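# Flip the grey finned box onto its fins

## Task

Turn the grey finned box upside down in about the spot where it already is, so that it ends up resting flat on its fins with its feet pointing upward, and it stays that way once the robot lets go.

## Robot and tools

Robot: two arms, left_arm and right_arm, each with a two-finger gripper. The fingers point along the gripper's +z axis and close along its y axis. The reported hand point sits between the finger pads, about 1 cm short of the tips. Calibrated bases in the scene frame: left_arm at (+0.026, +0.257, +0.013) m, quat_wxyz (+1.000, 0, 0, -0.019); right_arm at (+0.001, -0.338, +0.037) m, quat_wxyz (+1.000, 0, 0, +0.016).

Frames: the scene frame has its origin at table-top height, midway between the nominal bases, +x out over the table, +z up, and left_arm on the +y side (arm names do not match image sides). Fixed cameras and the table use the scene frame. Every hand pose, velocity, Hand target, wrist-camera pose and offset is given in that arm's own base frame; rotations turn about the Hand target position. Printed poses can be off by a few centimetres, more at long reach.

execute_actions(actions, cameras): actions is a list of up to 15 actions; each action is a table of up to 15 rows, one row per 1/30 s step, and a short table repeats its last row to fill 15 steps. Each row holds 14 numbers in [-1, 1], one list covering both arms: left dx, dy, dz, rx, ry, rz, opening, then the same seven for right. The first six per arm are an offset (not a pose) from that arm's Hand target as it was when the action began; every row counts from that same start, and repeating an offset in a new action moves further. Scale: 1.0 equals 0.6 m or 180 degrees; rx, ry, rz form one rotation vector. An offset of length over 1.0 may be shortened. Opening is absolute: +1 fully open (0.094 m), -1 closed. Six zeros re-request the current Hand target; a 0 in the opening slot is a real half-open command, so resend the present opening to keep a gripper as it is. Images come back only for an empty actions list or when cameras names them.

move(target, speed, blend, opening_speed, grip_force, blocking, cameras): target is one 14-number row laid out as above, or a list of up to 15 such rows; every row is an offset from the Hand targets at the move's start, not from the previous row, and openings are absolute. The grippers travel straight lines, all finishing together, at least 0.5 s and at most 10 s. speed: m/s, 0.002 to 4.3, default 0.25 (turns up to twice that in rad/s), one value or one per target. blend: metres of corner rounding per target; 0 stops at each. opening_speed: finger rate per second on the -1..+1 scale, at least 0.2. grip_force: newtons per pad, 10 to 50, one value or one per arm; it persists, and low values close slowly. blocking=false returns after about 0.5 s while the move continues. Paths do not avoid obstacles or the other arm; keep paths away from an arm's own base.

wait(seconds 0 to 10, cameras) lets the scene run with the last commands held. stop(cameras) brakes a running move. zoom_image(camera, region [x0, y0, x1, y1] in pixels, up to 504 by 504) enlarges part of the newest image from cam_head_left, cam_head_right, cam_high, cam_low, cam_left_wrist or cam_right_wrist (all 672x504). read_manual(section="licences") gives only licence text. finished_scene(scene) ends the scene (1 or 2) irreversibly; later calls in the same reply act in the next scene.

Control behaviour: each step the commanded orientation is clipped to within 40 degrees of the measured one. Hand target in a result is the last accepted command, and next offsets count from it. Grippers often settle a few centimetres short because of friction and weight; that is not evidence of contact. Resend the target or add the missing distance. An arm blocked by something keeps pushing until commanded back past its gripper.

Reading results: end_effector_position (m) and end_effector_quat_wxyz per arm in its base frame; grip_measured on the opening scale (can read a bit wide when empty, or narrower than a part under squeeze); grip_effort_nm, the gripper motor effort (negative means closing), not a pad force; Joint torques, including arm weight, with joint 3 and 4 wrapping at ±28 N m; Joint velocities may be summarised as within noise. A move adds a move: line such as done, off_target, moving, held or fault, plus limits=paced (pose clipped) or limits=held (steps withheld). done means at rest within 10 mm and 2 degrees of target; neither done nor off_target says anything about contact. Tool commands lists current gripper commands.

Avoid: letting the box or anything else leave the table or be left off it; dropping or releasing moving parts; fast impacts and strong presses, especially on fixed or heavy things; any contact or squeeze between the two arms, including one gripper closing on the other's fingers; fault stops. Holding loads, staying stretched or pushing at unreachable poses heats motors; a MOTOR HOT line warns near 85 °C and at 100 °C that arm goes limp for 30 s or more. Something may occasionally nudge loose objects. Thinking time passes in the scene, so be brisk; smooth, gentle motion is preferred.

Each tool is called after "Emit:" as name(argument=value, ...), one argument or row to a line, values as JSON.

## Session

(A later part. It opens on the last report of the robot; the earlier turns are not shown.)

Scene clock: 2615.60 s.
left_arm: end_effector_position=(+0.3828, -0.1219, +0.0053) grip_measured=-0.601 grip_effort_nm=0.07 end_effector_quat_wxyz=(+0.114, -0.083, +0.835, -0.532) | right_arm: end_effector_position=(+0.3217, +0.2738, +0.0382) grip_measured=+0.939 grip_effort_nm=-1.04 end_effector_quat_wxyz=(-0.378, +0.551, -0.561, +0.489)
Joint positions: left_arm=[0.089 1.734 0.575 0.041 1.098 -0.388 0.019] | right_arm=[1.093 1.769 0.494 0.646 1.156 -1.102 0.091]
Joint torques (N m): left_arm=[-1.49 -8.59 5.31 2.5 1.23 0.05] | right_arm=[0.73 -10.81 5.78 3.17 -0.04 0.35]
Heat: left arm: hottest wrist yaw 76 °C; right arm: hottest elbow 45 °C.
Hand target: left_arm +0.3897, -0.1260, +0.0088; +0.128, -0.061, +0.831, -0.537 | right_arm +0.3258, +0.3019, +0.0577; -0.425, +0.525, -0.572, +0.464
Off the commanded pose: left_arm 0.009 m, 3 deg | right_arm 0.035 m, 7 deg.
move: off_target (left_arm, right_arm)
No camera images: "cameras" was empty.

Emit:
move(
  target=[
    [-0.035,0.11,0.0,0,0,0,-0.5,0,0,0,0,0,0,0.6],
    [-0.035,0.11,0.03,0,0,0,-0.5,0.006,0,0.1,0.003,0.0332,0,0.6],
  ],
  speed=0.04,
  cameras=["cam_left_wrist","cam_right_wrist","cam_high"],
)

Scene clock: 2677.27 s.
left_arm: end_effector_position=(+0.3566, -0.0663, +0.0178) grip_measured=-0.503 grip_effort_nm=0.17 end_effector_quat_wxyz=(+0.110, -0.070, +0.832, -0.540) | right_arm: end_effector_position=(+0.3123, +0.2745, +0.0702) grip_measured=+0.939 grip_effort_nm=-1.04 end_effector_quat_wxyz=(-0.342, +0.595, -0.573, +0.448)
Joint positions: left_arm=[0.274 1.707 0.63 -0.466 1.167 0.088 0.023] | right_arm=[1.096 1.535 0.529 0.166 1.058 -0.952 0.091]
Joint torques (N m): left_arm=[0.09 -9.99 6.35 0.35 0.81 0.03] | right_arm=[-1.14 -14.04 9.81 2.17 1.05 0.25]
Heat: left arm: hottest wrist yaw 45 °C; right arm: hottest elbow 42 °C.
Hand target: left_arm +0.3686, -0.0600, +0.0268; +0.128, -0.061, +0.831, -0.537 | right_arm +0.3293, +0.3019, +0.1178; -0.397, +0.547, -0.596, +0.434
Off the commanded pose: left_arm 0.016 m, 2 deg | right_arm 0.057 m, 9 deg.
move: off_target (left_arm, right_arm)
Images, in order (width x height): cam_high 672x504, cam_left_wrist 672x504, cam_right_wrist 672x504.

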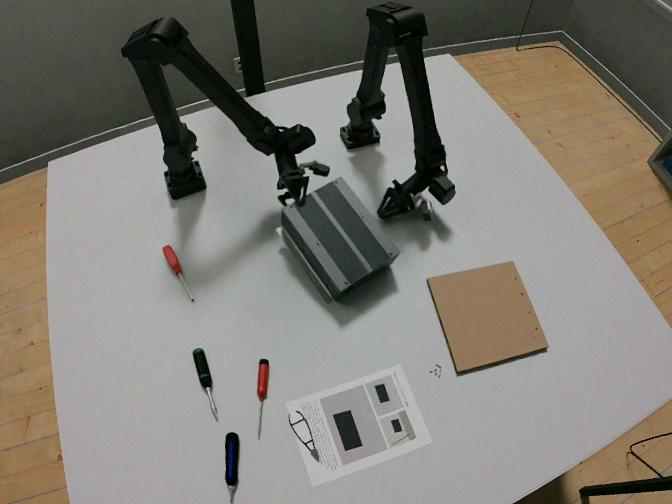

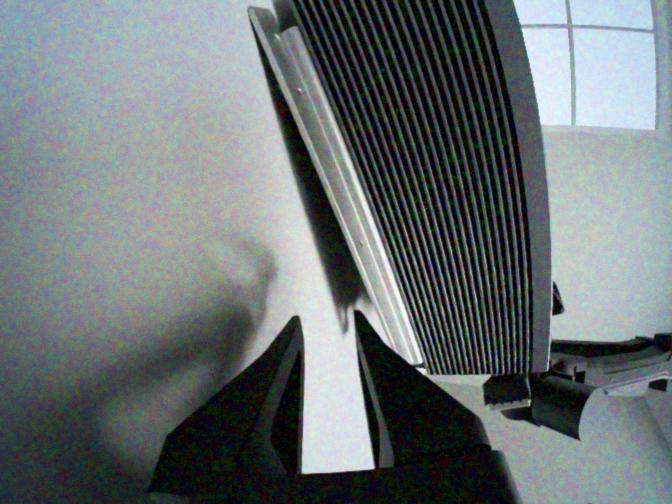

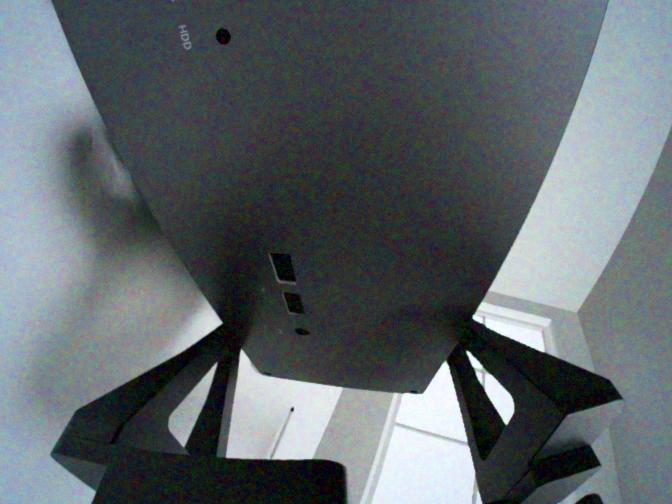

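Emit:
move(
  target=[
    [-0.011,-0.033,0.0035,-0.0363,0.0356,0.1151,-0.5,0,0,0,0,0,0,0.6],
  ],
  speed=0.08,
  cameras=["cam_left_wrist"],
)

Emit:
zoom_image(
  camera="cam_left_wrist",
  region=[220, 200, 460, 380],
)

Scene clock: 2738.80 s.
left_arm: end_effector_position=(+0.3627, -0.0764, +0.0276) grip_measured=-0.503 grip_effort_nm=0.17 end_effector_quat_wxyz=(+0.172, -0.248, +0.782, -0.546) | right_arm: end_effector_position=(+0.3123, +0.2745, +0.0702) grip_measured=+0.939 grip_effort_nm=-1.04 end_effector_quat_wxyz=(-0.342, +0.595, -0.573, +0.448)
Joint positions: left_arm=[0.212 1.63 0.348 0.526 1.044 -0.89 0.023] | right_arm=[1.096 1.535 0.529 0.166 1.058 -0.952 0.091]
Joint torques (N m): left_arm=[-1.73 -7.06 3.44 2.45 0.35 -0.26] | right_arm=[-0.67 -13.33 9.92 1.99 1.09 0.28]
Heat: left arm: hottest wrist yaw 38 °C; right arm: hottest elbow 46 °C.
Hand target: left_arm +0.3622, -0.0797, +0.0290; +0.172, -0.246, +0.781, -0.548 | right_arm +0.3293, +0.3019, +0.1178; -0.397, +0.547, -0.596, +0.434
Off the commanded pose: left_arm 0.004 m, 0 deg | right_arm 0.057 m, 9 deg.
move: off_target (right_arm)
Images, in order (width x height): cam_left_wrist 672x504.

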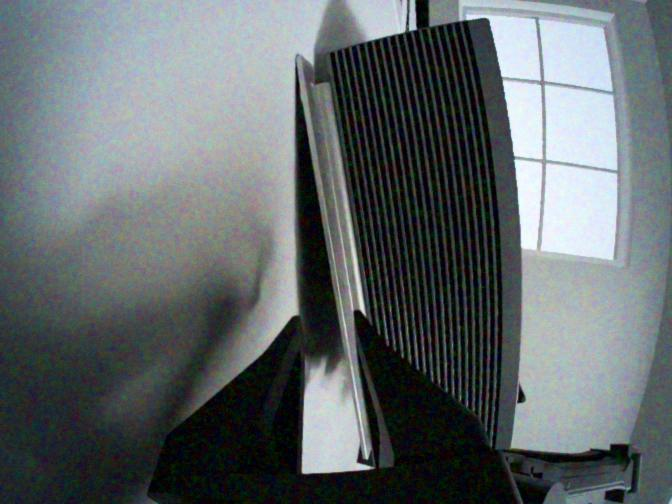

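Scaled by 2.100 from the camera's 672x504 image, which has a finer 960x720 frame.

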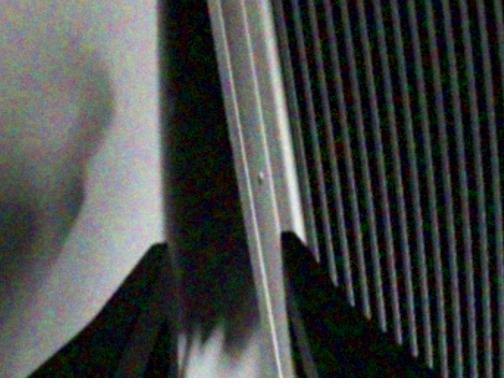

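Emit:
move(
  target=[0.0145, -0.0215, -0.0135, 0, 0, 0, -0.5, 0, 0, 0, 0, 0, 0, 0.6],
  speed=0.05,
  cameras=["cam_left_wrist"],
)

Scene clock: 2786.63 s.
left_arm: end_effector_position=(+0.3693, -0.0897, +0.0244) grip_measured=-0.503 grip_effort_nm=0.17 end_effector_quat_wxyz=(+0.177, -0.244, +0.781, -0.546) | right_arm: end_effector_position=(+0.3123, +0.2745, +0.0702) grip_measured=+0.939 grip_effort_nm=-1.04 end_effector_quat_wxyz=(-0.342, +0.595, -0.573, +0.448)
Joint positions: left_arm=[0.16 1.668 0.348 0.631 1.005 -0.954 0.023] | right_arm=[1.096 1.535 0.529 0.166 1.058 -0.952 0.091]
Joint torques (N m): left_arm=[-1.55 -5.71 3.92 2.48 0.31 -0.26] | right_arm=[-1.49 -13.63 9.81 1.85 1.09 0.32]
Heat: left arm: hottest elbow 36 °C; right arm: hottest elbow 47 °C.
Hand target: left_arm +0.3708, -0.0928, +0.0208; +0.172, -0.246, +0.781, -0.548 | right_arm +0.3293, +0.3019, +0.1178; -0.397, +0.547, -0.596, +0.434
Off the commanded pose: left_arm 0.005 m, 1 deg | right_arm 0.057 m, 9 deg.
move: off_target (right_arm)
Images, in order (width x height): cam_left_wrist 672x504.

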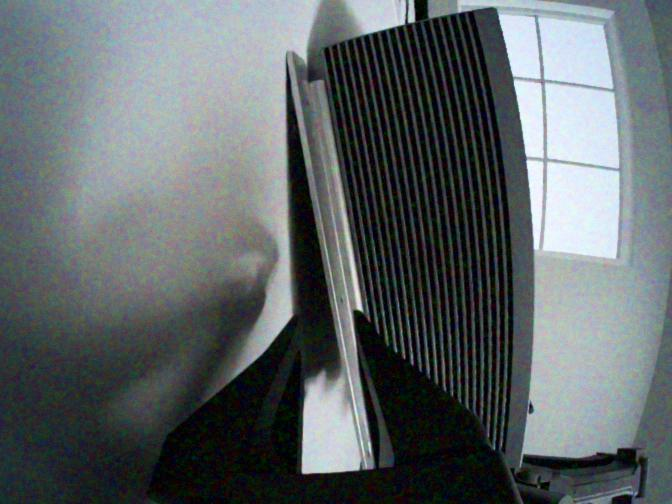

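Emit:
move(
  target=[
    [0.01, -0.028, -0.0055, 0, 0, 0, -0.5, 0, 0, 0, 0, 0, 0, 0.6],
    [0.021, -0.057, -0.0055, 0, 0, 0, -0.5, 0, 0, 0, 0, 0, 0, 0.6],
  ],
  speed=0.04,
  blend=0.01,
  cameras=["cam_left_wrist","cam_head_left"],
)

Scene clock: 2829.87 s.
left_arm: end_effector_position=(+0.3755, -0.1230, +0.0181) grip_measured=-0.503 grip_effort_nm=0.17 end_effector_quat_wxyz=(+0.171, -0.249, +0.782, -0.545) | right_arm: end_effector_position=(+0.3123, +0.2744, +0.0701) grip_measured=+0.939 grip_effort_nm=-1.04 end_effector_quat_wxyz=(-0.341, +0.595, -0.573, +0.448)
Joint positions: left_arm=[0.039 1.719 0.348 0.771 0.907 -1.08 0.023] | right_arm=[1.096 1.535 0.529 0.165 1.058 -0.952 0.091]
Joint torques (N m): left_arm=[-1.79 -6.01 4.71 2.67 0.16 -0.25] | right_arm=[-0.97 -13.16 10.02 1.89 1.03 0.28]
Heat: left arm: hottest elbow 35 °C; right arm: hottest elbow 48 °C.
Hand target: left_arm +0.3834, -0.1269, +0.0175; +0.172, -0.246, +0.781, -0.548 | right_arm +0.3293, +0.3020, +0.1177; -0.397, +0.547, -0.596, +0.434
Off the commanded pose: left_arm 0.009 m, 0 deg | right_arm 0.058 m, 9 deg.
move: off_target (right_arm); blend cut to 0.0091 m at target 1
Images, in order (width x height): cam_head_left 672x504, cam_left_wrist 672x504.

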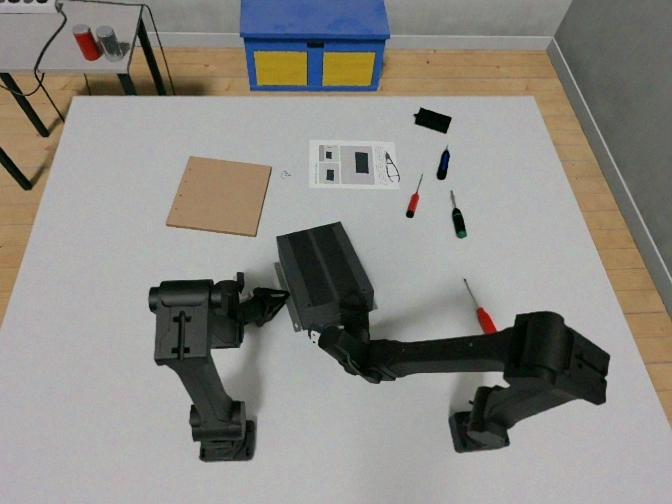

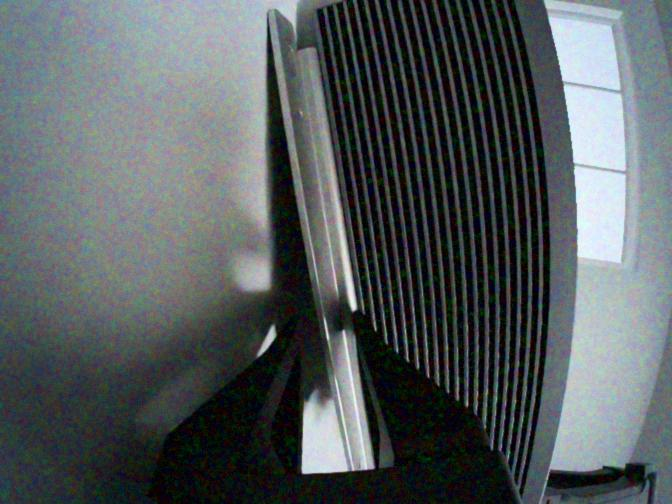

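Emit:
zoom_image(
  camera="cam_left_wrist",
  region=[220, 220, 440, 400],
)

Scaled by 2.291 from the camera's 672x504 image, which has a finer 960x720 frame.

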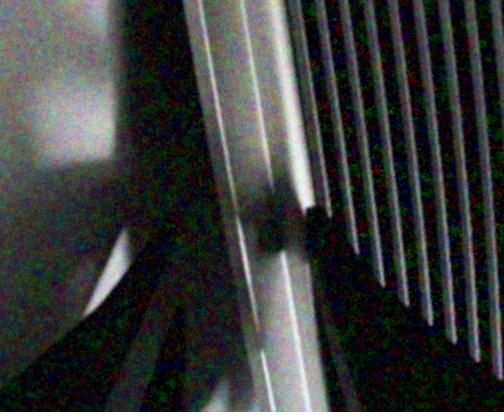

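Emit:
move(
  target=[
    [0, 0, 0, 0, 0, 0, -0.72, 0, 0, 0, 0, 0, 0, 0.6],
    [0, 0, 0.083, 0, 0, 0, -0.72, 0, 0, 0, 0, 0, 0, 0.6],
  ],
  speed=0.05,
  cameras=["cam_left_wrist"],
)

Emit:
move(
  target=[0, 0, 0.07, 0, 0, 0, -0.72, 0, 0, -0.05, -0.0015, -0.0166, 0, 0.6],
  speed=0.05,
  cameras=["cam_left_wrist", "cam_head_left", "cam_low"],
)

Scene clock: 2848.33 s.
left_arm: end_effector_position=(+0.3683, -0.1212, +0.0299) grip_measured=-0.717 grip_effort_nm=-0.12 end_effector_quat_wxyz=(+0.140, -0.286, +0.791, -0.523) | right_arm: end_effector_position=(+0.3117, +0.2732, +0.0733) grip_measured=+0.939 grip_effort_nm=-1.03 end_effector_quat_wxyz=(-0.341, +0.595, -0.574, +0.448)
Joint positions: left_arm=[0.033 1.576 0.351 0.53 0.869 -1.088 0.013] | right_arm=[1.096 1.52 0.529 0.146 1.058 -0.947 0.091]
Joint torques (N m): left_arm=[-1.55 -11.93 6.06 2.86 1.7 -0.16] | right_arm=[-0.62 -12.69 9.89 2.52 1.04 0.27]
Heat: left arm: hottest elbow 35 °C; right arm: hottest elbow 48 °C.
Hand target: left_arm +0.3834, -0.1269, +0.0674; +0.172, -0.246, +0.781, -0.548 | right_arm +0.3293, +0.3020, +0.1179; -0.397, +0.547, -0.596, +0.433
Off the commanded pose: left_arm 0.041 m, 7 deg | right_arm 0.056 m, 9 deg.
move: off_target (left_arm, right_arm)
Images, in order (width x height): cam_left_wrist 672x504.

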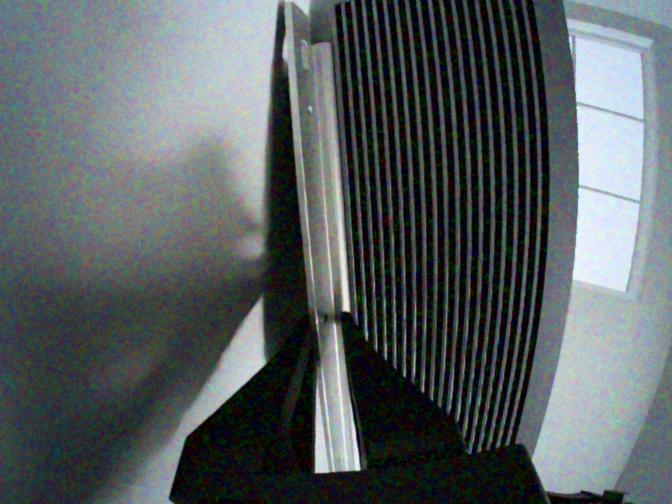

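Scene clock: 2849.87 s.
left_arm: end_effector_position=(+0.3591, -0.1111, +0.0469) grip_measured=-0.717 grip_effort_nm=-0.12 end_effector_quat_wxyz=(+0.129, -0.315, +0.796, -0.501) | right_arm: end_effector_position=(+0.3171, +0.2722, +0.0592) grip_measured=+0.939 grip_effort_nm=-1.04 end_effector_quat_wxyz=(-0.375, +0.551, -0.593, +0.451)
Joint positions: left_arm=[0.052 1.424 0.349 0.311 0.836 -1.076 0.013] | right_arm=[1.091 1.614 0.508 0.345 1.103 -0.921 0.091]
Joint torques (N m): left_arm=[-2.78 -12.69 9.28 3.43 3.18 -0.18] | right_arm=[-0.26 -10.34 8.27 3.84 0.82 -0.63]
Heat: left arm: hottest elbow 36 °C; right arm: hottest elbow 48 °C.
Hand target: left_arm +0.3833, -0.1269, +0.1092; +0.172, -0.246, +0.781, -0.548 | right_arm +0.3293, +0.3020, +0.0877; -0.411, +0.537, -0.584, +0.449
Off the commanded pose: left_arm 0.069 m, 11 deg | right_arm 0.043 m, 5 deg.
move: off_target (left_arm, right_arm)
Images, in order (width x height): cam_head_left 672x504, cam_low 672x504, cam_left_wrist 672x504.

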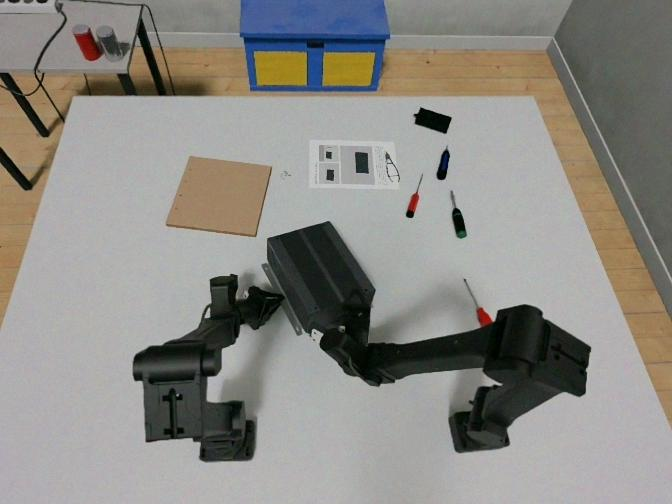

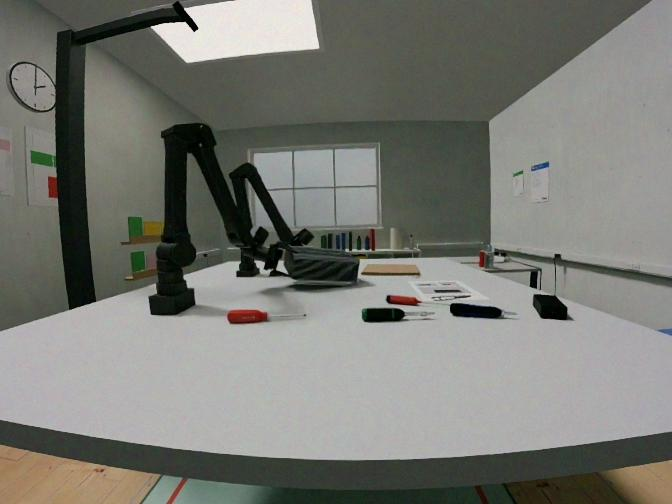

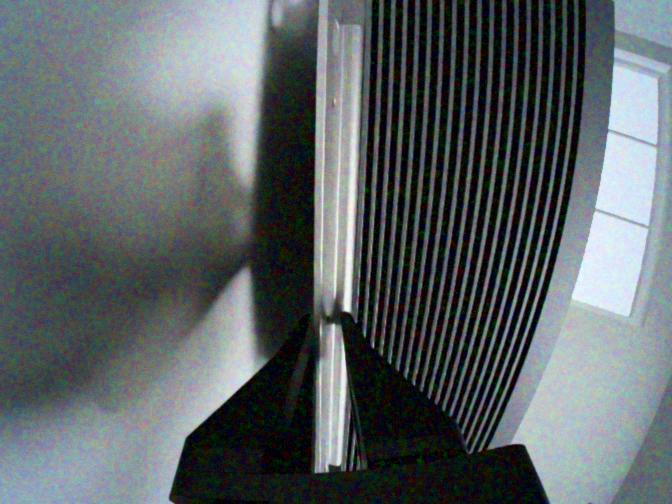

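Emit:
move(
  target=[0.006, -0.015, 0.055, 0, 0, 0, -0.78, 0, 0, -0.05, -0.0015, -0.0166, 0, 0.6],
  speed=0.06,
  cameras=["cam_left_wrist"],
)

Scene clock: 2856.53 s.
left_arm: end_effector_position=(+0.3541, -0.1046, +0.0557) grip_measured=-0.774 grip_effort_nm=-0.31 end_effector_quat_wxyz=(+0.133, -0.335, +0.801, -0.478) | right_arm: end_effector_position=(+0.3195, +0.2730, +0.0392) grip_measured=+0.938 grip_effort_nm=-1.04 end_effector_quat_wxyz=(+0.418, -0.504, +0.615, -0.439)
Joint positions: left_arm=[0.052 1.331 0.349 0.186 0.781 -1.073 0.011] | right_arm=[1.092 1.735 0.489 0.579 1.128 -0.879 0.091]
Joint torques (N m): left_arm=[-4.89 -13.22 12.66 3.12 4.65 -0.4] | right_arm=[0.5 -9.35 7.72 2.67 1.24 -1.49]
Heat: left arm: hottest wrist yaw 38 °C; right arm: hottest elbow 47 °C.
Hand target: left_arm +0.3869, -0.1359, +0.1422; +0.172, -0.246, +0.781, -0.548 | right_arm +0.3294, +0.3019, +0.0579; +0.425, -0.525, +0.572, -0.464
Off the commanded pose: left_arm 0.098 m, 14 deg | right_arm 0.036 m, 6 deg.
move: off_target (left_arm, right_arm)
Images, in order (width x height): cam_left_wrist 672x504.

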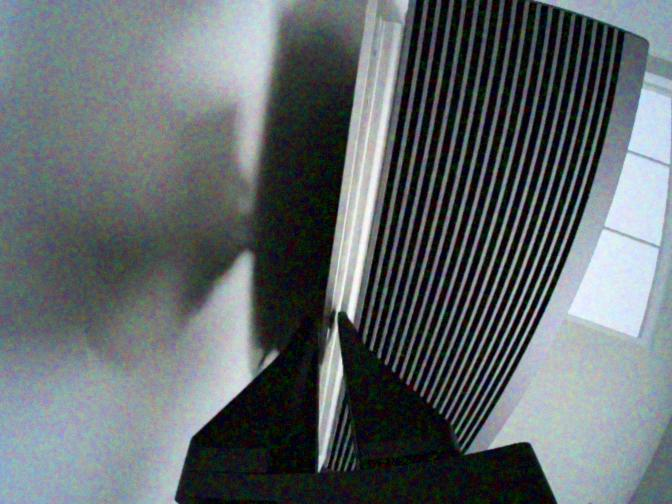

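Emit:
move(
  target=[0.004, -0.01, 0.03, 0, 0, 0, -1, 0, 0, -0.05, -0.0015, -0.0166, 0, 0.6],
  speed=0.06,
  cameras=["cam_left_wrist", "cam_head_left"],
)

Scene clock: 2865.53 s.
left_arm: end_effector_position=(+0.3618, -0.1011, +0.0716) grip_measured=-0.847 grip_effort_nm=-1.01 end_effector_quat_wxyz=(+0.163, -0.303, +0.814, -0.468) | right_arm: end_effector_position=(+0.3211, +0.2770, +0.0350) grip_measured=+0.938 grip_effort_nm=-1.04 end_effector_quat_wxyz=(+0.459, -0.458, +0.618, -0.444)
Joint positions: left_arm=[0.055 1.28 0.375 0.122 0.765 -0.99 0.007] | right_arm=[1.104 1.845 0.488 0.845 1.189 -0.926 0.091]
Joint torques (N m): left_arm=[-6.48 -12.75 13.72 2.29 5.03 -1.28] | right_arm=[0.21 -5.42 6.95 1.54 -0.22 -1.67]
Heat: left arm: hottest wrist yaw 54 °C; right arm: hottest elbow 47 °C.
Hand target: left_arm +0.3894, -0.1418, +0.1603; +0.172, -0.246, +0.781, -0.548 | right_arm +0.3293, +0.3019, +0.0277; +0.439, -0.514, +0.560, -0.479
Off the commanded pose: left_arm 0.101 m, 12 deg | right_arm 0.027 m, 10 deg.
move: off_target (left_arm, right_arm)
Images, in order (width x height): cam_head_left 672x504, cam_left_wrist 672x504.

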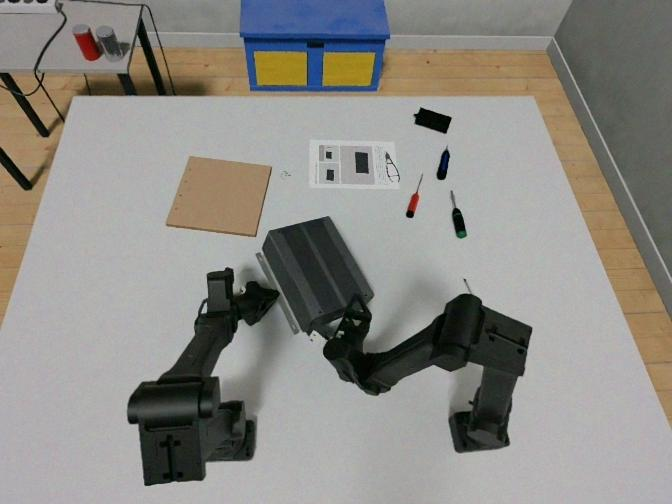

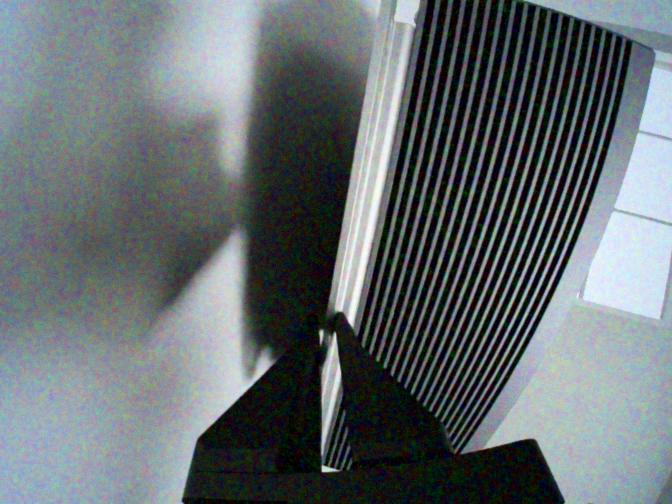

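Emit:
move(
  target=[
    [0, 0, 0, 0, 0, 0, -1, -0.013, -0.042, 0.012, 0, 0, 0, 1],
    [0, 0, 0.03, 0, 0, 0, -1, -0.2, -0.04, 0.03, 0, 0, 0, 1],
  ],
  speed=0.2,
  cameras=["cam_left_wrist", "cam_head_left"],
)

Scene clock: 2874.67 s.
left_arm: end_effector_position=(+0.3297, -0.1408, +0.0893) grip_measured=-0.852 grip_effort_nm=-1.01 end_effector_quat_wxyz=(+0.104, -0.250, +0.824, -0.497) | right_arm: end_effector_position=(+0.2243, +0.2605, +0.0398) grip_measured=+1.000 grip_effort_nm=-0.76 end_effector_quat_wxyz=(+0.474, -0.447, +0.620, -0.437)
Joint positions: left_arm=[-0.026 1.197 0.376 -0.012 0.858 -0.966 0.007] | right_arm=[1.382 1.688 0.453 0.035 1.388 -0.176 0.094]
Joint torques (N m): left_arm=[0.26 -10.81 16.13 4.11 1.46 -1.6] | right_arm=[4.54 -7.71 4.53 -0.64 1.73 -1.63]
Heat: left arm: hottest wrist yaw 60 °C; right arm: hottest elbow 46 °C.
Hand target: left_arm +0.3894, -0.1419, +0.1784; +0.172, -0.246, +0.781, -0.548 | right_arm +0.2093, +0.2779, +0.0457; +0.439, -0.514, +0.560, -0.479
Off the commanded pose: left_arm 0.107 m, 11 deg | right_arm 0.024 m, 12 deg.
move: off_target (left_arm, right_arm)
Images, in order (width x height): cam_head_left 672x504, cam_left_wrist 672x504.

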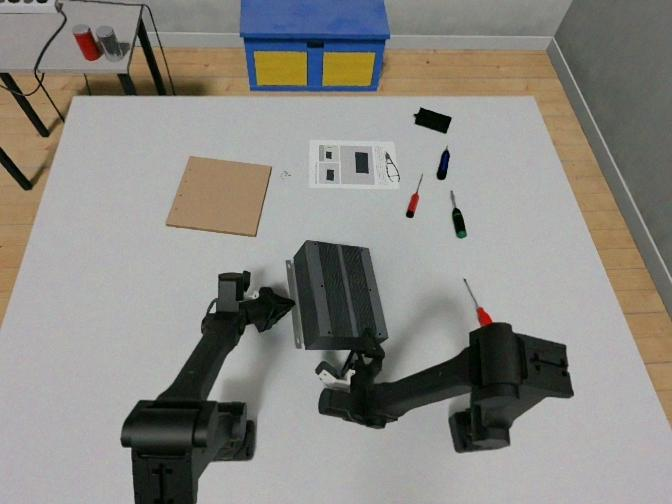

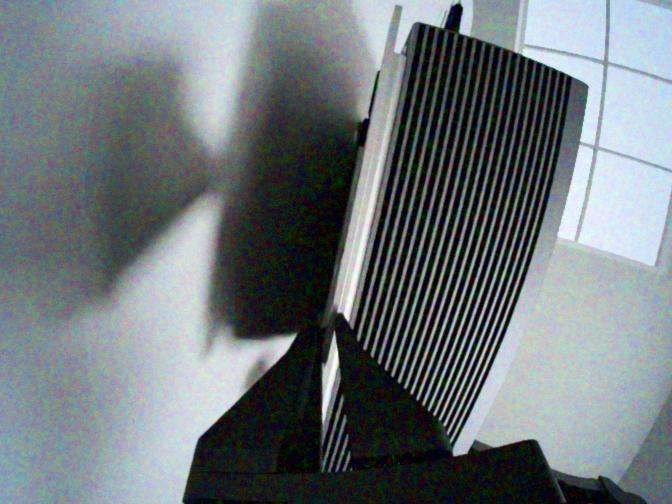

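Emit:
move(
  target=[-0.025, -0.065, 0.06, 0.077, 0.009, 0, -1, -0.05, -0.03, 0.15, 0, 0, 0, 1],
  speed=0.08,
  cameras=["cam_left_wrist", "cam_head_left"],
)

Scene clock: 2914.00 s.
left_arm: end_effector_position=(+0.2969, -0.1729, +0.1148) grip_measured=-0.852 grip_effort_nm=-1.01 end_effector_quat_wxyz=(+0.093, -0.233, +0.884, -0.396) | right_arm: end_effector_position=(+0.1858, +0.2356, +0.0975) grip_measured=+1.000 grip_effort_nm=-0.67 end_effector_quat_wxyz=(+0.415, -0.490, +0.626, -0.441)
Joint positions: left_arm=[-0.242 0.988 0.458 -0.404 0.587 -0.955 0.007] | right_arm=[1.496 1.453 0.551 -0.941 1.291 0.373 0.094]
Joint torques (N m): left_arm=[1.32 -7.18 21 3.47 -0.2 -0.89] | right_arm=[2.9 -7.59 8.03 -2.32 5.29 -0.91]
Heat: left arm: hottest elbow 58 °C; right arm: hottest elbow 42 °C.
Hand target: left_arm +0.3743, -0.1810, +0.2142; +0.189, -0.231, +0.844, -0.446 | right_arm +0.1794, +0.2599, +0.1357; +0.439, -0.514, +0.560, -0.479
Off the commanded pose: left_arm 0.126 m, 13 deg | right_arm 0.046 m, 10 deg.
move: off_target (left_arm, right_arm)
Images, in order (width x height): cam_head_left 672x504, cam_left_wrist 672x504.

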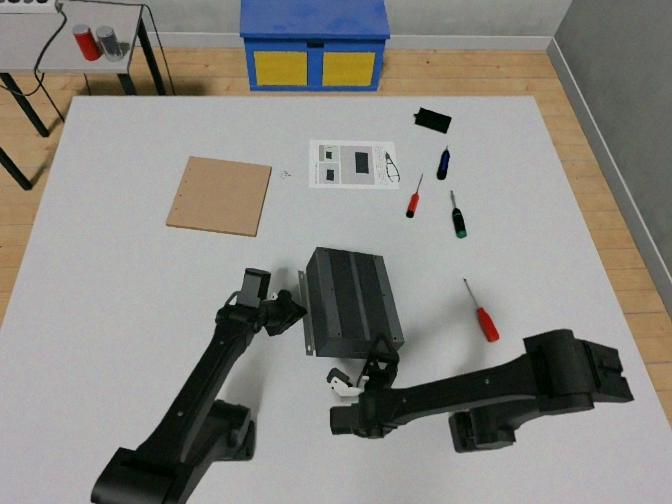

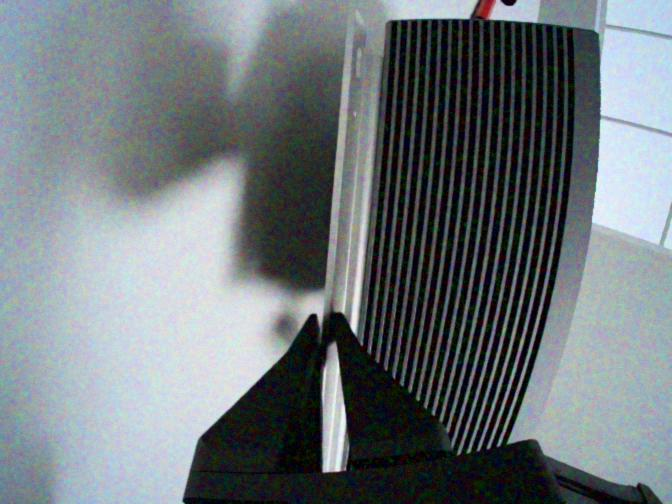

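Emit:
move(
  target=[0.007, -0.057, 0.077, 0.082, 0.0145, 0, -1, 0, -0.15, 0.15, 0, 0, 0, 1],
  speed=0.08,
  cameras=["cam_left_wrist", "cam_head_left"],
)

Scene clock: 2934.37 s.
left_arm: end_effector_position=(+0.3493, -0.2082, +0.2084) grip_measured=-0.903 grip_effort_nm=-1.01 end_effector_quat_wxyz=(+0.165, -0.194, +0.920, -0.298) | right_arm: end_effector_position=(+0.1822, +0.1663, +0.2240) grip_measured=+1.000 grip_effort_nm=0.00 end_effector_quat_wxyz=(+0.435, -0.512, +0.562, -0.484)
Joint positions: left_arm=[-0.42 1.035 0.798 -0.686 0.275 -0.928 0.005] | right_arm=[1.513 0.94 0.525 -1.417 1.41 0.257 0.094]
Joint torques (N m): left_arm=[0.32 -5.3 16.95 1.95 0.06 -0.72] | right_arm=[0.32 -0.91 7.32 -0.23 0.54 0.13]
Heat: left arm: hottest elbow 60 °C; right arm: hottest wrist yaw 64 °C.
Hand target: left_arm +0.3786, -0.2151, +0.2606; +0.198, -0.215, +0.898, -0.329 | right_arm +0.1794, +0.1699, +0.2257; +0.439, -0.514, +0.560, -0.479
Off the commanded pose: left_arm 0.060 m, 6 deg | right_arm 0.005 m, 1 deg.
move: off_target (left_arm)
Images, in order (width x height): cam_head_left 672x504, cam_left_wrist 672x504.

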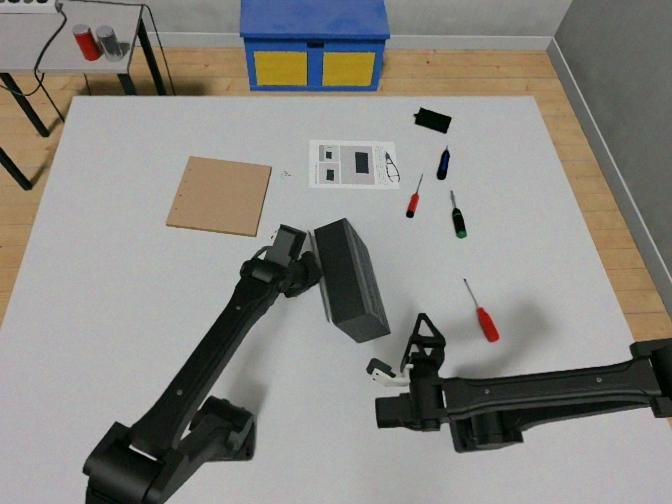

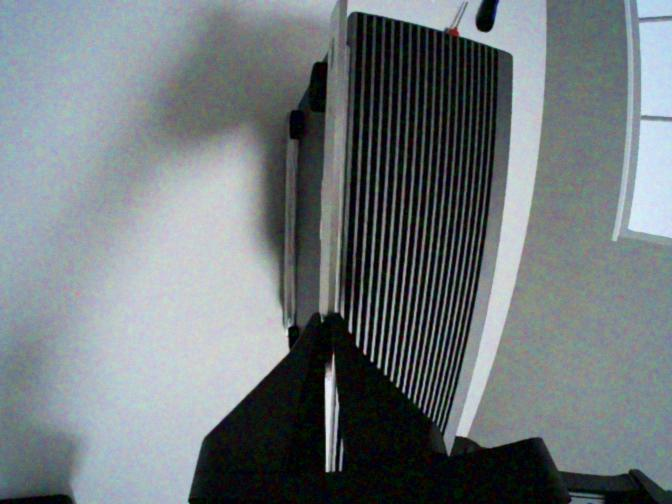

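Emit:
move(
  target=[0.033, -0.144, -0.028, 0.108, 0.025, 0, -1, 0.1, -0.25, 0.025, 0, 0, 0, 1],
  speed=0.05,
  cameras=["cam_left_wrist", "cam_head_left", "cam_right_wrist"],
)

Scene clock: 2951.93 s.
left_arm: end_effector_position=(+0.3730, -0.3060, +0.2256) grip_measured=-0.907 grip_effort_nm=-1.01 end_effector_quat_wxyz=(+0.182, -0.141, +0.961, -0.156) | right_arm: end_effector_position=(+0.2395, +0.0240, +0.2239) grip_measured=+1.000 grip_effort_nm=0.00 end_effector_quat_wxyz=(+0.398, -0.525, +0.584, -0.474)
Joint positions: left_arm=[-0.711 1.317 1.136 -0.911 -0.068 -0.985 0.004] | right_arm=[0.59 0.008 0.235 -0.539 0.706 -1.4 0.094]
Joint torques (N m): left_arm=[2.2 -7.94 13.5 1.46 -0.86 -0.87] | right_arm=[-1.9 4.13 10.3 2.82 -0.06 -0.03]
Heat: left arm: hottest elbow 63 °C; right arm: hottest wrist yaw 46 °C.
Hand target: left_arm +0.3984, -0.3015, +0.2438; +0.197, -0.191, +0.948, -0.164 | right_arm +0.2394, +0.0199, +0.2408; +0.439, -0.514, +0.560, -0.479
Off the commanded pose: left_arm 0.032 m, 6 deg | right_arm 0.017 m, 6 deg.
joint sent to its limit (right arm) — joint 2 (shoulder), lower limit. The joint targets are off in orientation, not in position.
move: off_target (left_arm, right_arm)
Images, in order (width x height): cam_head_left 672x504, cam_left_wrist 672x504, cam_right_wrist 672x504.

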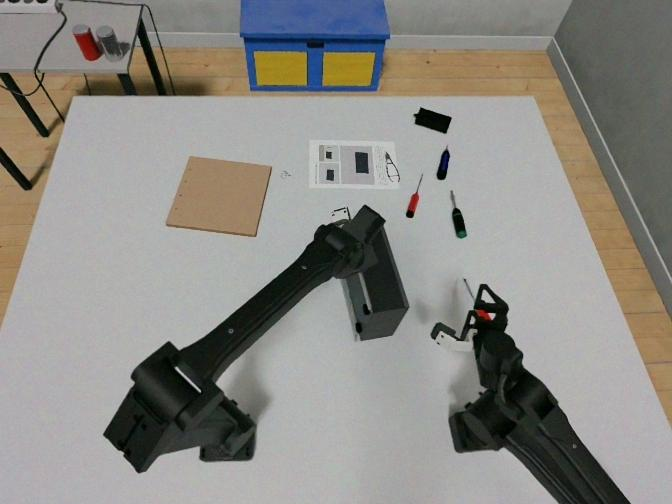

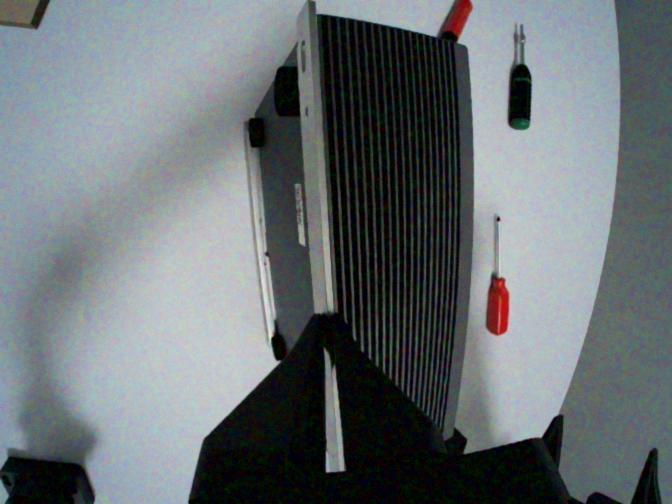

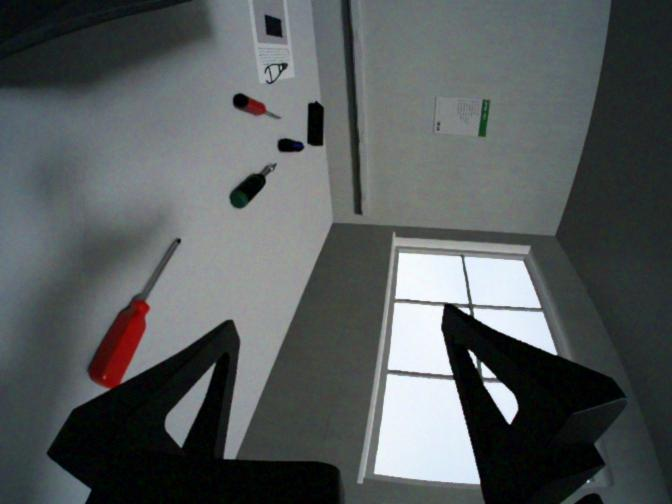

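Emit:
move(
  target=[-0.034, -0.0075, -0.026, 0, 0, 0, -1, 0.1, -0.067, -0.0, 0.3595, 0.3297, -0.3856, -1],
  speed=0.25,
  cameras=["cam_left_wrist", "cam_head_left", "cam_right_wrist", "cam_head_right"],
)

Scene clock: 2992.33 s.
left_arm: end_effector_position=(+0.3730, -0.3102, +0.2256) grip_measured=-0.903 grip_effort_nm=-1.01 end_effector_quat_wxyz=(+0.194, -0.149, +0.957, -0.154) | right_arm: end_effector_position=(+0.2879, -0.0161, +0.2246) grip_measured=-0.986 grip_effort_nm=-0.77 end_effector_quat_wxyz=(-0.016, -0.013, +1.000, +0.000)
Joint positions: left_arm=[-0.729 1.318 1.132 -0.893 -0.101 -1.012 0.005] | right_arm=[-0.053 1.113 1.04 -1.53 0.002 -0.079 0.001]
Joint torques (N m): left_arm=[0.09 -9.52 9.2 2.03 -0.36 -0.95] | right_arm=[-1.44 -5.07 11.37 0.34 -0.17 0.05]
Heat: left arm: hottest elbow 55 °C; right arm: hottest elbow 47 °C.
Hand target: left_arm +0.3780, -0.3060, +0.2281; +0.196, -0.191, +0.948, -0.164 | right_arm +0.2994, -0.0203, +0.2409; +0.000, -0.001, +1.000, +0.001
Off the commanded pose: left_arm 0.007 m, 5 deg | right_arm 0.020 m, 2 deg.
move: off_target (left_arm, right_arm)
Images, in order (width x height): cam_head_left 672x504, cam_head_right 672x504, cam_left_wrist 672x504, cam_right_wrist 672x504.

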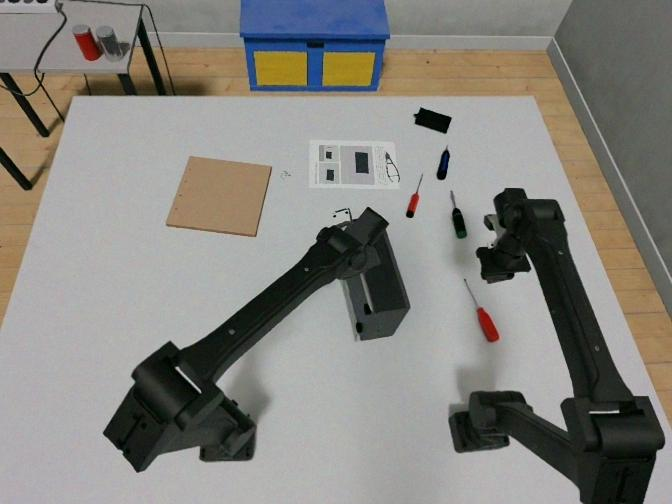

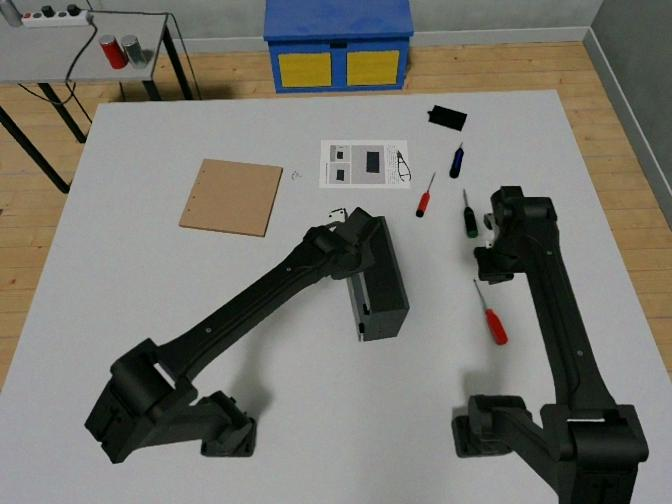

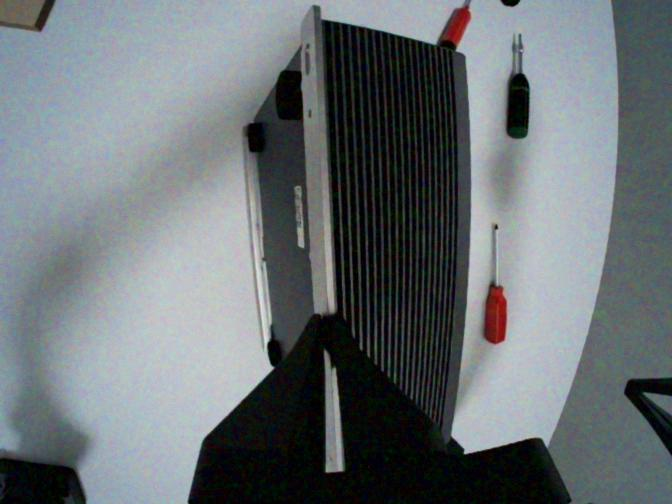

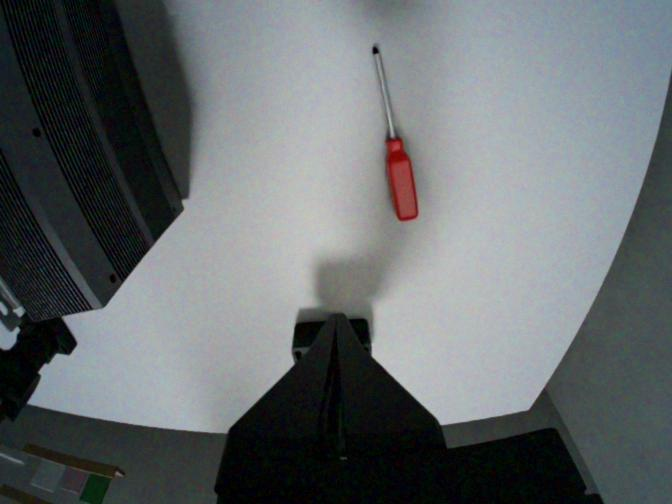

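Emit:
move(
  target=[0.015, -0.085, -0.008, 0.0544, 0.0116, 0, -1, 0, 0, 0, 0, 0, 0, -1],
  speed=0.03,
  cameras=["cam_left_wrist", "cam_right_wrist"],
)

Scene clock: 3071.77 s.
left_arm: end_effector_position=(+0.3779, -0.3428, +0.2202) grip_measured=-0.896 grip_effort_nm=-1.01 end_effector_quat_wxyz=(+0.196, -0.143, +0.968, -0.066) | right_arm: end_effector_position=(+0.2878, -0.0161, +0.2246) grip_measured=-0.986 grip_effort_nm=-0.77 end_effector_quat_wxyz=(-0.016, -0.012, +1.000, +0.000)
Joint positions: left_arm=[-0.818 1.469 1.298 -1.058 -0.244 -1.07 0.005] | right_arm=[-0.053 1.113 1.04 -1.53 0.002 -0.078 0.001]
Joint torques (N m): left_arm=[-1.14 -8.59 12.36 1.28 -0.05 -0.92] | right_arm=[-1.79 -4.31 11.3 0.12 -0.18 0.1]
Heat: left arm: hottest elbow 47 °C; right arm: hottest elbow 52 °C.
Hand target: left_arm +0.3871, -0.3570, +0.2233; +0.195, -0.177, +0.962, -0.079 | right_arm +0.2994, -0.0203, +0.2409; +0.000, -0.001, +1.000, +0.001
Off the commanded pose: left_arm 0.017 m, 4 deg | right_arm 0.020 m, 2 deg.
move: off_target (left_arm, right_arm)
Images, in order (width x height): cam_left_wrist 672x504, cam_right_wrist 672x504.

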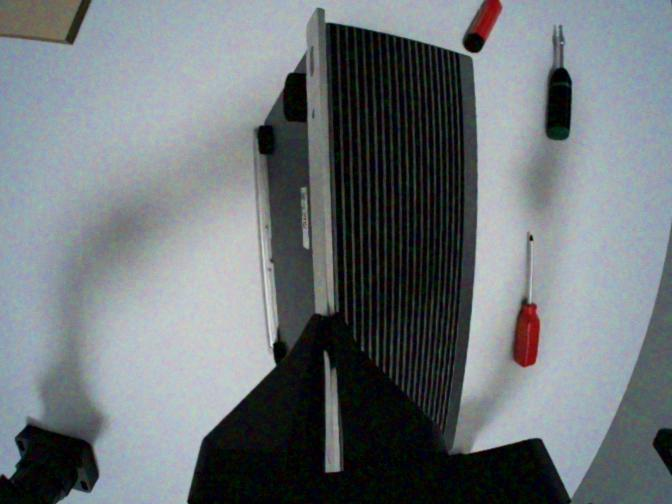

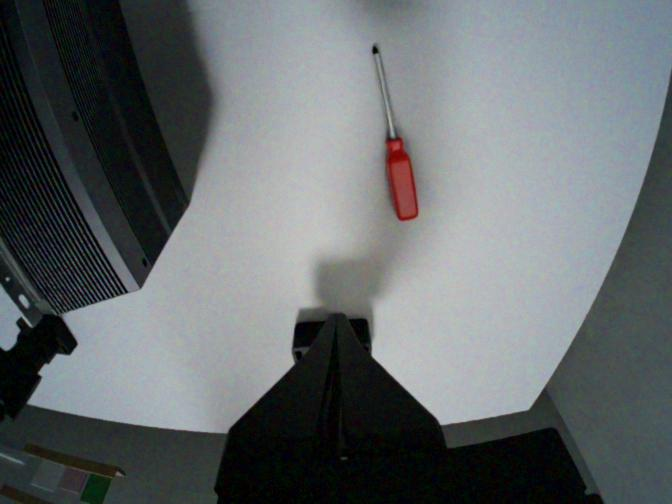

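Emit:
move(
  target=[
    [-0.013, 0.02, -0.003, 0, 0, 0, -1, 0.079, 0.184, -0.068, 0.278, 0.0217, 0.0467, -1],
    [-0.013, 0.02, -0.003, 0, 0, 0, -1, 0.079, 0.225, -0.325, 0.278, 0.0217, 0.0467, -1],
  ],
  speed=0.15,
  blend=0.03,
  cameras=["cam_left_wrist", "cam_right_wrist", "cam_head_left"],
)

Scene clock: 3118.80 s.
left_arm: end_effector_position=(+0.3779, -0.3428, +0.2202) grip_measured=-0.896 grip_effort_nm=-1.01 end_effector_quat_wxyz=(+0.196, -0.143, +0.968, -0.066) | right_arm: end_effector_position=(+0.3457, +0.1095, +0.0472) grip_measured=-0.986 grip_effort_nm=-0.77 end_effector_quat_wxyz=(-0.031, -0.069, +0.903, +0.422)
Joint positions: left_arm=[-0.818 1.469 1.298 -1.058 -0.244 -1.07 0.005] | right_arm=[-0.06 1.643 0.847 -1.019 -0.849 -0.324 0.001]
Joint torques (N m): left_arm=[-0.73 -11.34 9.39 1.63 0.02 -0.9] | right_arm=[0.85 -9.93 5.53 0.47 -0.7 0]
Heat: left arm: hottest elbow 50 °C; right arm: hottest elbow 52 °C.
Hand target: left_arm +0.3793, -0.3450, +0.2215; +0.195, -0.177, +0.962, -0.079 | right_arm +0.3467, +0.1147, +0.0458; -0.033, -0.072, +0.903, +0.423
Off the commanded pose: left_arm 0.003 m, 4 deg | right_arm 0.005 m, 0 deg.
move: off_target (left_arm)
Images, in order (width x height): cam_head_left 672x504, cam_left_wrist 672x504, cam_right_wrist 672x504.

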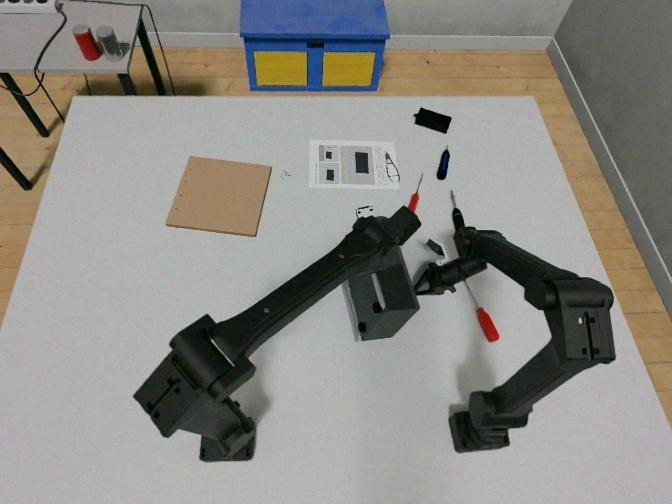

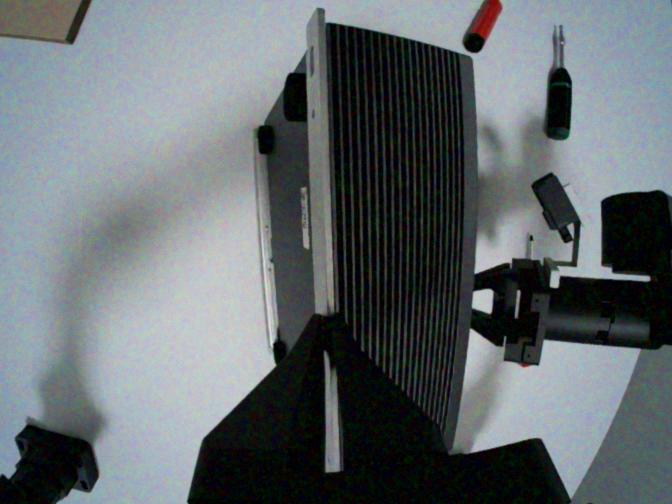

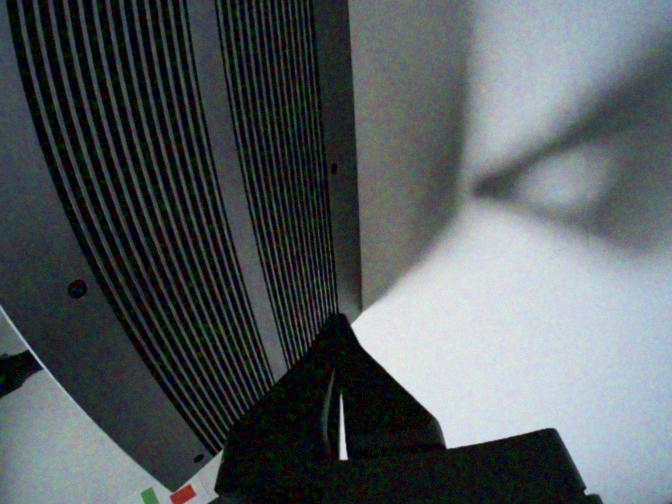

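Emit:
move(
  target=[
    [0, 0, 0, 0, 0, 0, -1, -0.05, 0, -0.03, 0, 0, 0, -1],
    [0, 0, 0, 0, 0, 0, -1, -0.05, 0.1, -0.03, 0, 0, 0, -1],
  ],
  speed=0.06,
  cameras=["cam_left_wrist", "cam_right_wrist"],
)

Scene clock: 3127.10 s.
left_arm: end_effector_position=(+0.3780, -0.3427, +0.2202) grip_measured=-0.896 grip_effort_nm=-1.01 end_effector_quat_wxyz=(+0.196, -0.143, +0.968, -0.066) | right_arm: end_effector_position=(+0.3189, +0.1594, +0.0236) grip_measured=-0.986 grip_effort_nm=-0.77 end_effector_quat_wxyz=(-0.034, -0.054, +0.906, +0.419)
Joint positions: left_arm=[-0.818 1.469 1.298 -1.058 -0.244 -1.07 0.005] | right_arm=[0.084 1.605 0.716 -0.746 -0.865 -0.064 0.001]
Joint torques (N m): left_arm=[-0.67 -11.28 9.37 1.65 0.03 -0.89] | right_arm=[2.67 -10.29 4.88 0.99 -1.01 -0.03]
Heat: left arm: hottest elbow 49 °C; right arm: hottest elbow 50 °C.
Hand target: left_arm +0.3793, -0.3449, +0.2215; +0.195, -0.177, +0.962, -0.079 | right_arm +0.3167, +0.1748, +0.0278; -0.033, -0.072, +0.903, +0.423
Off the commanded pose: left_arm 0.003 m, 4 deg | right_arm 0.016 m, 2 deg.
move: off_target (left_arm, right_arm)
Images, in order (width x height): cam_left_wrist 672x504, cam_right_wrist 672x504.

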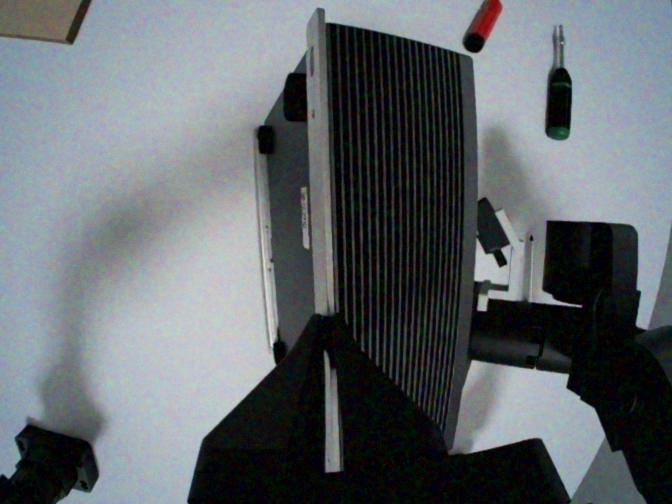

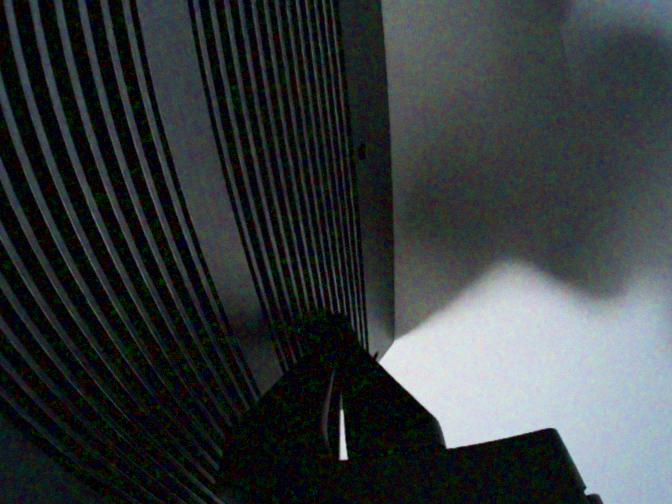

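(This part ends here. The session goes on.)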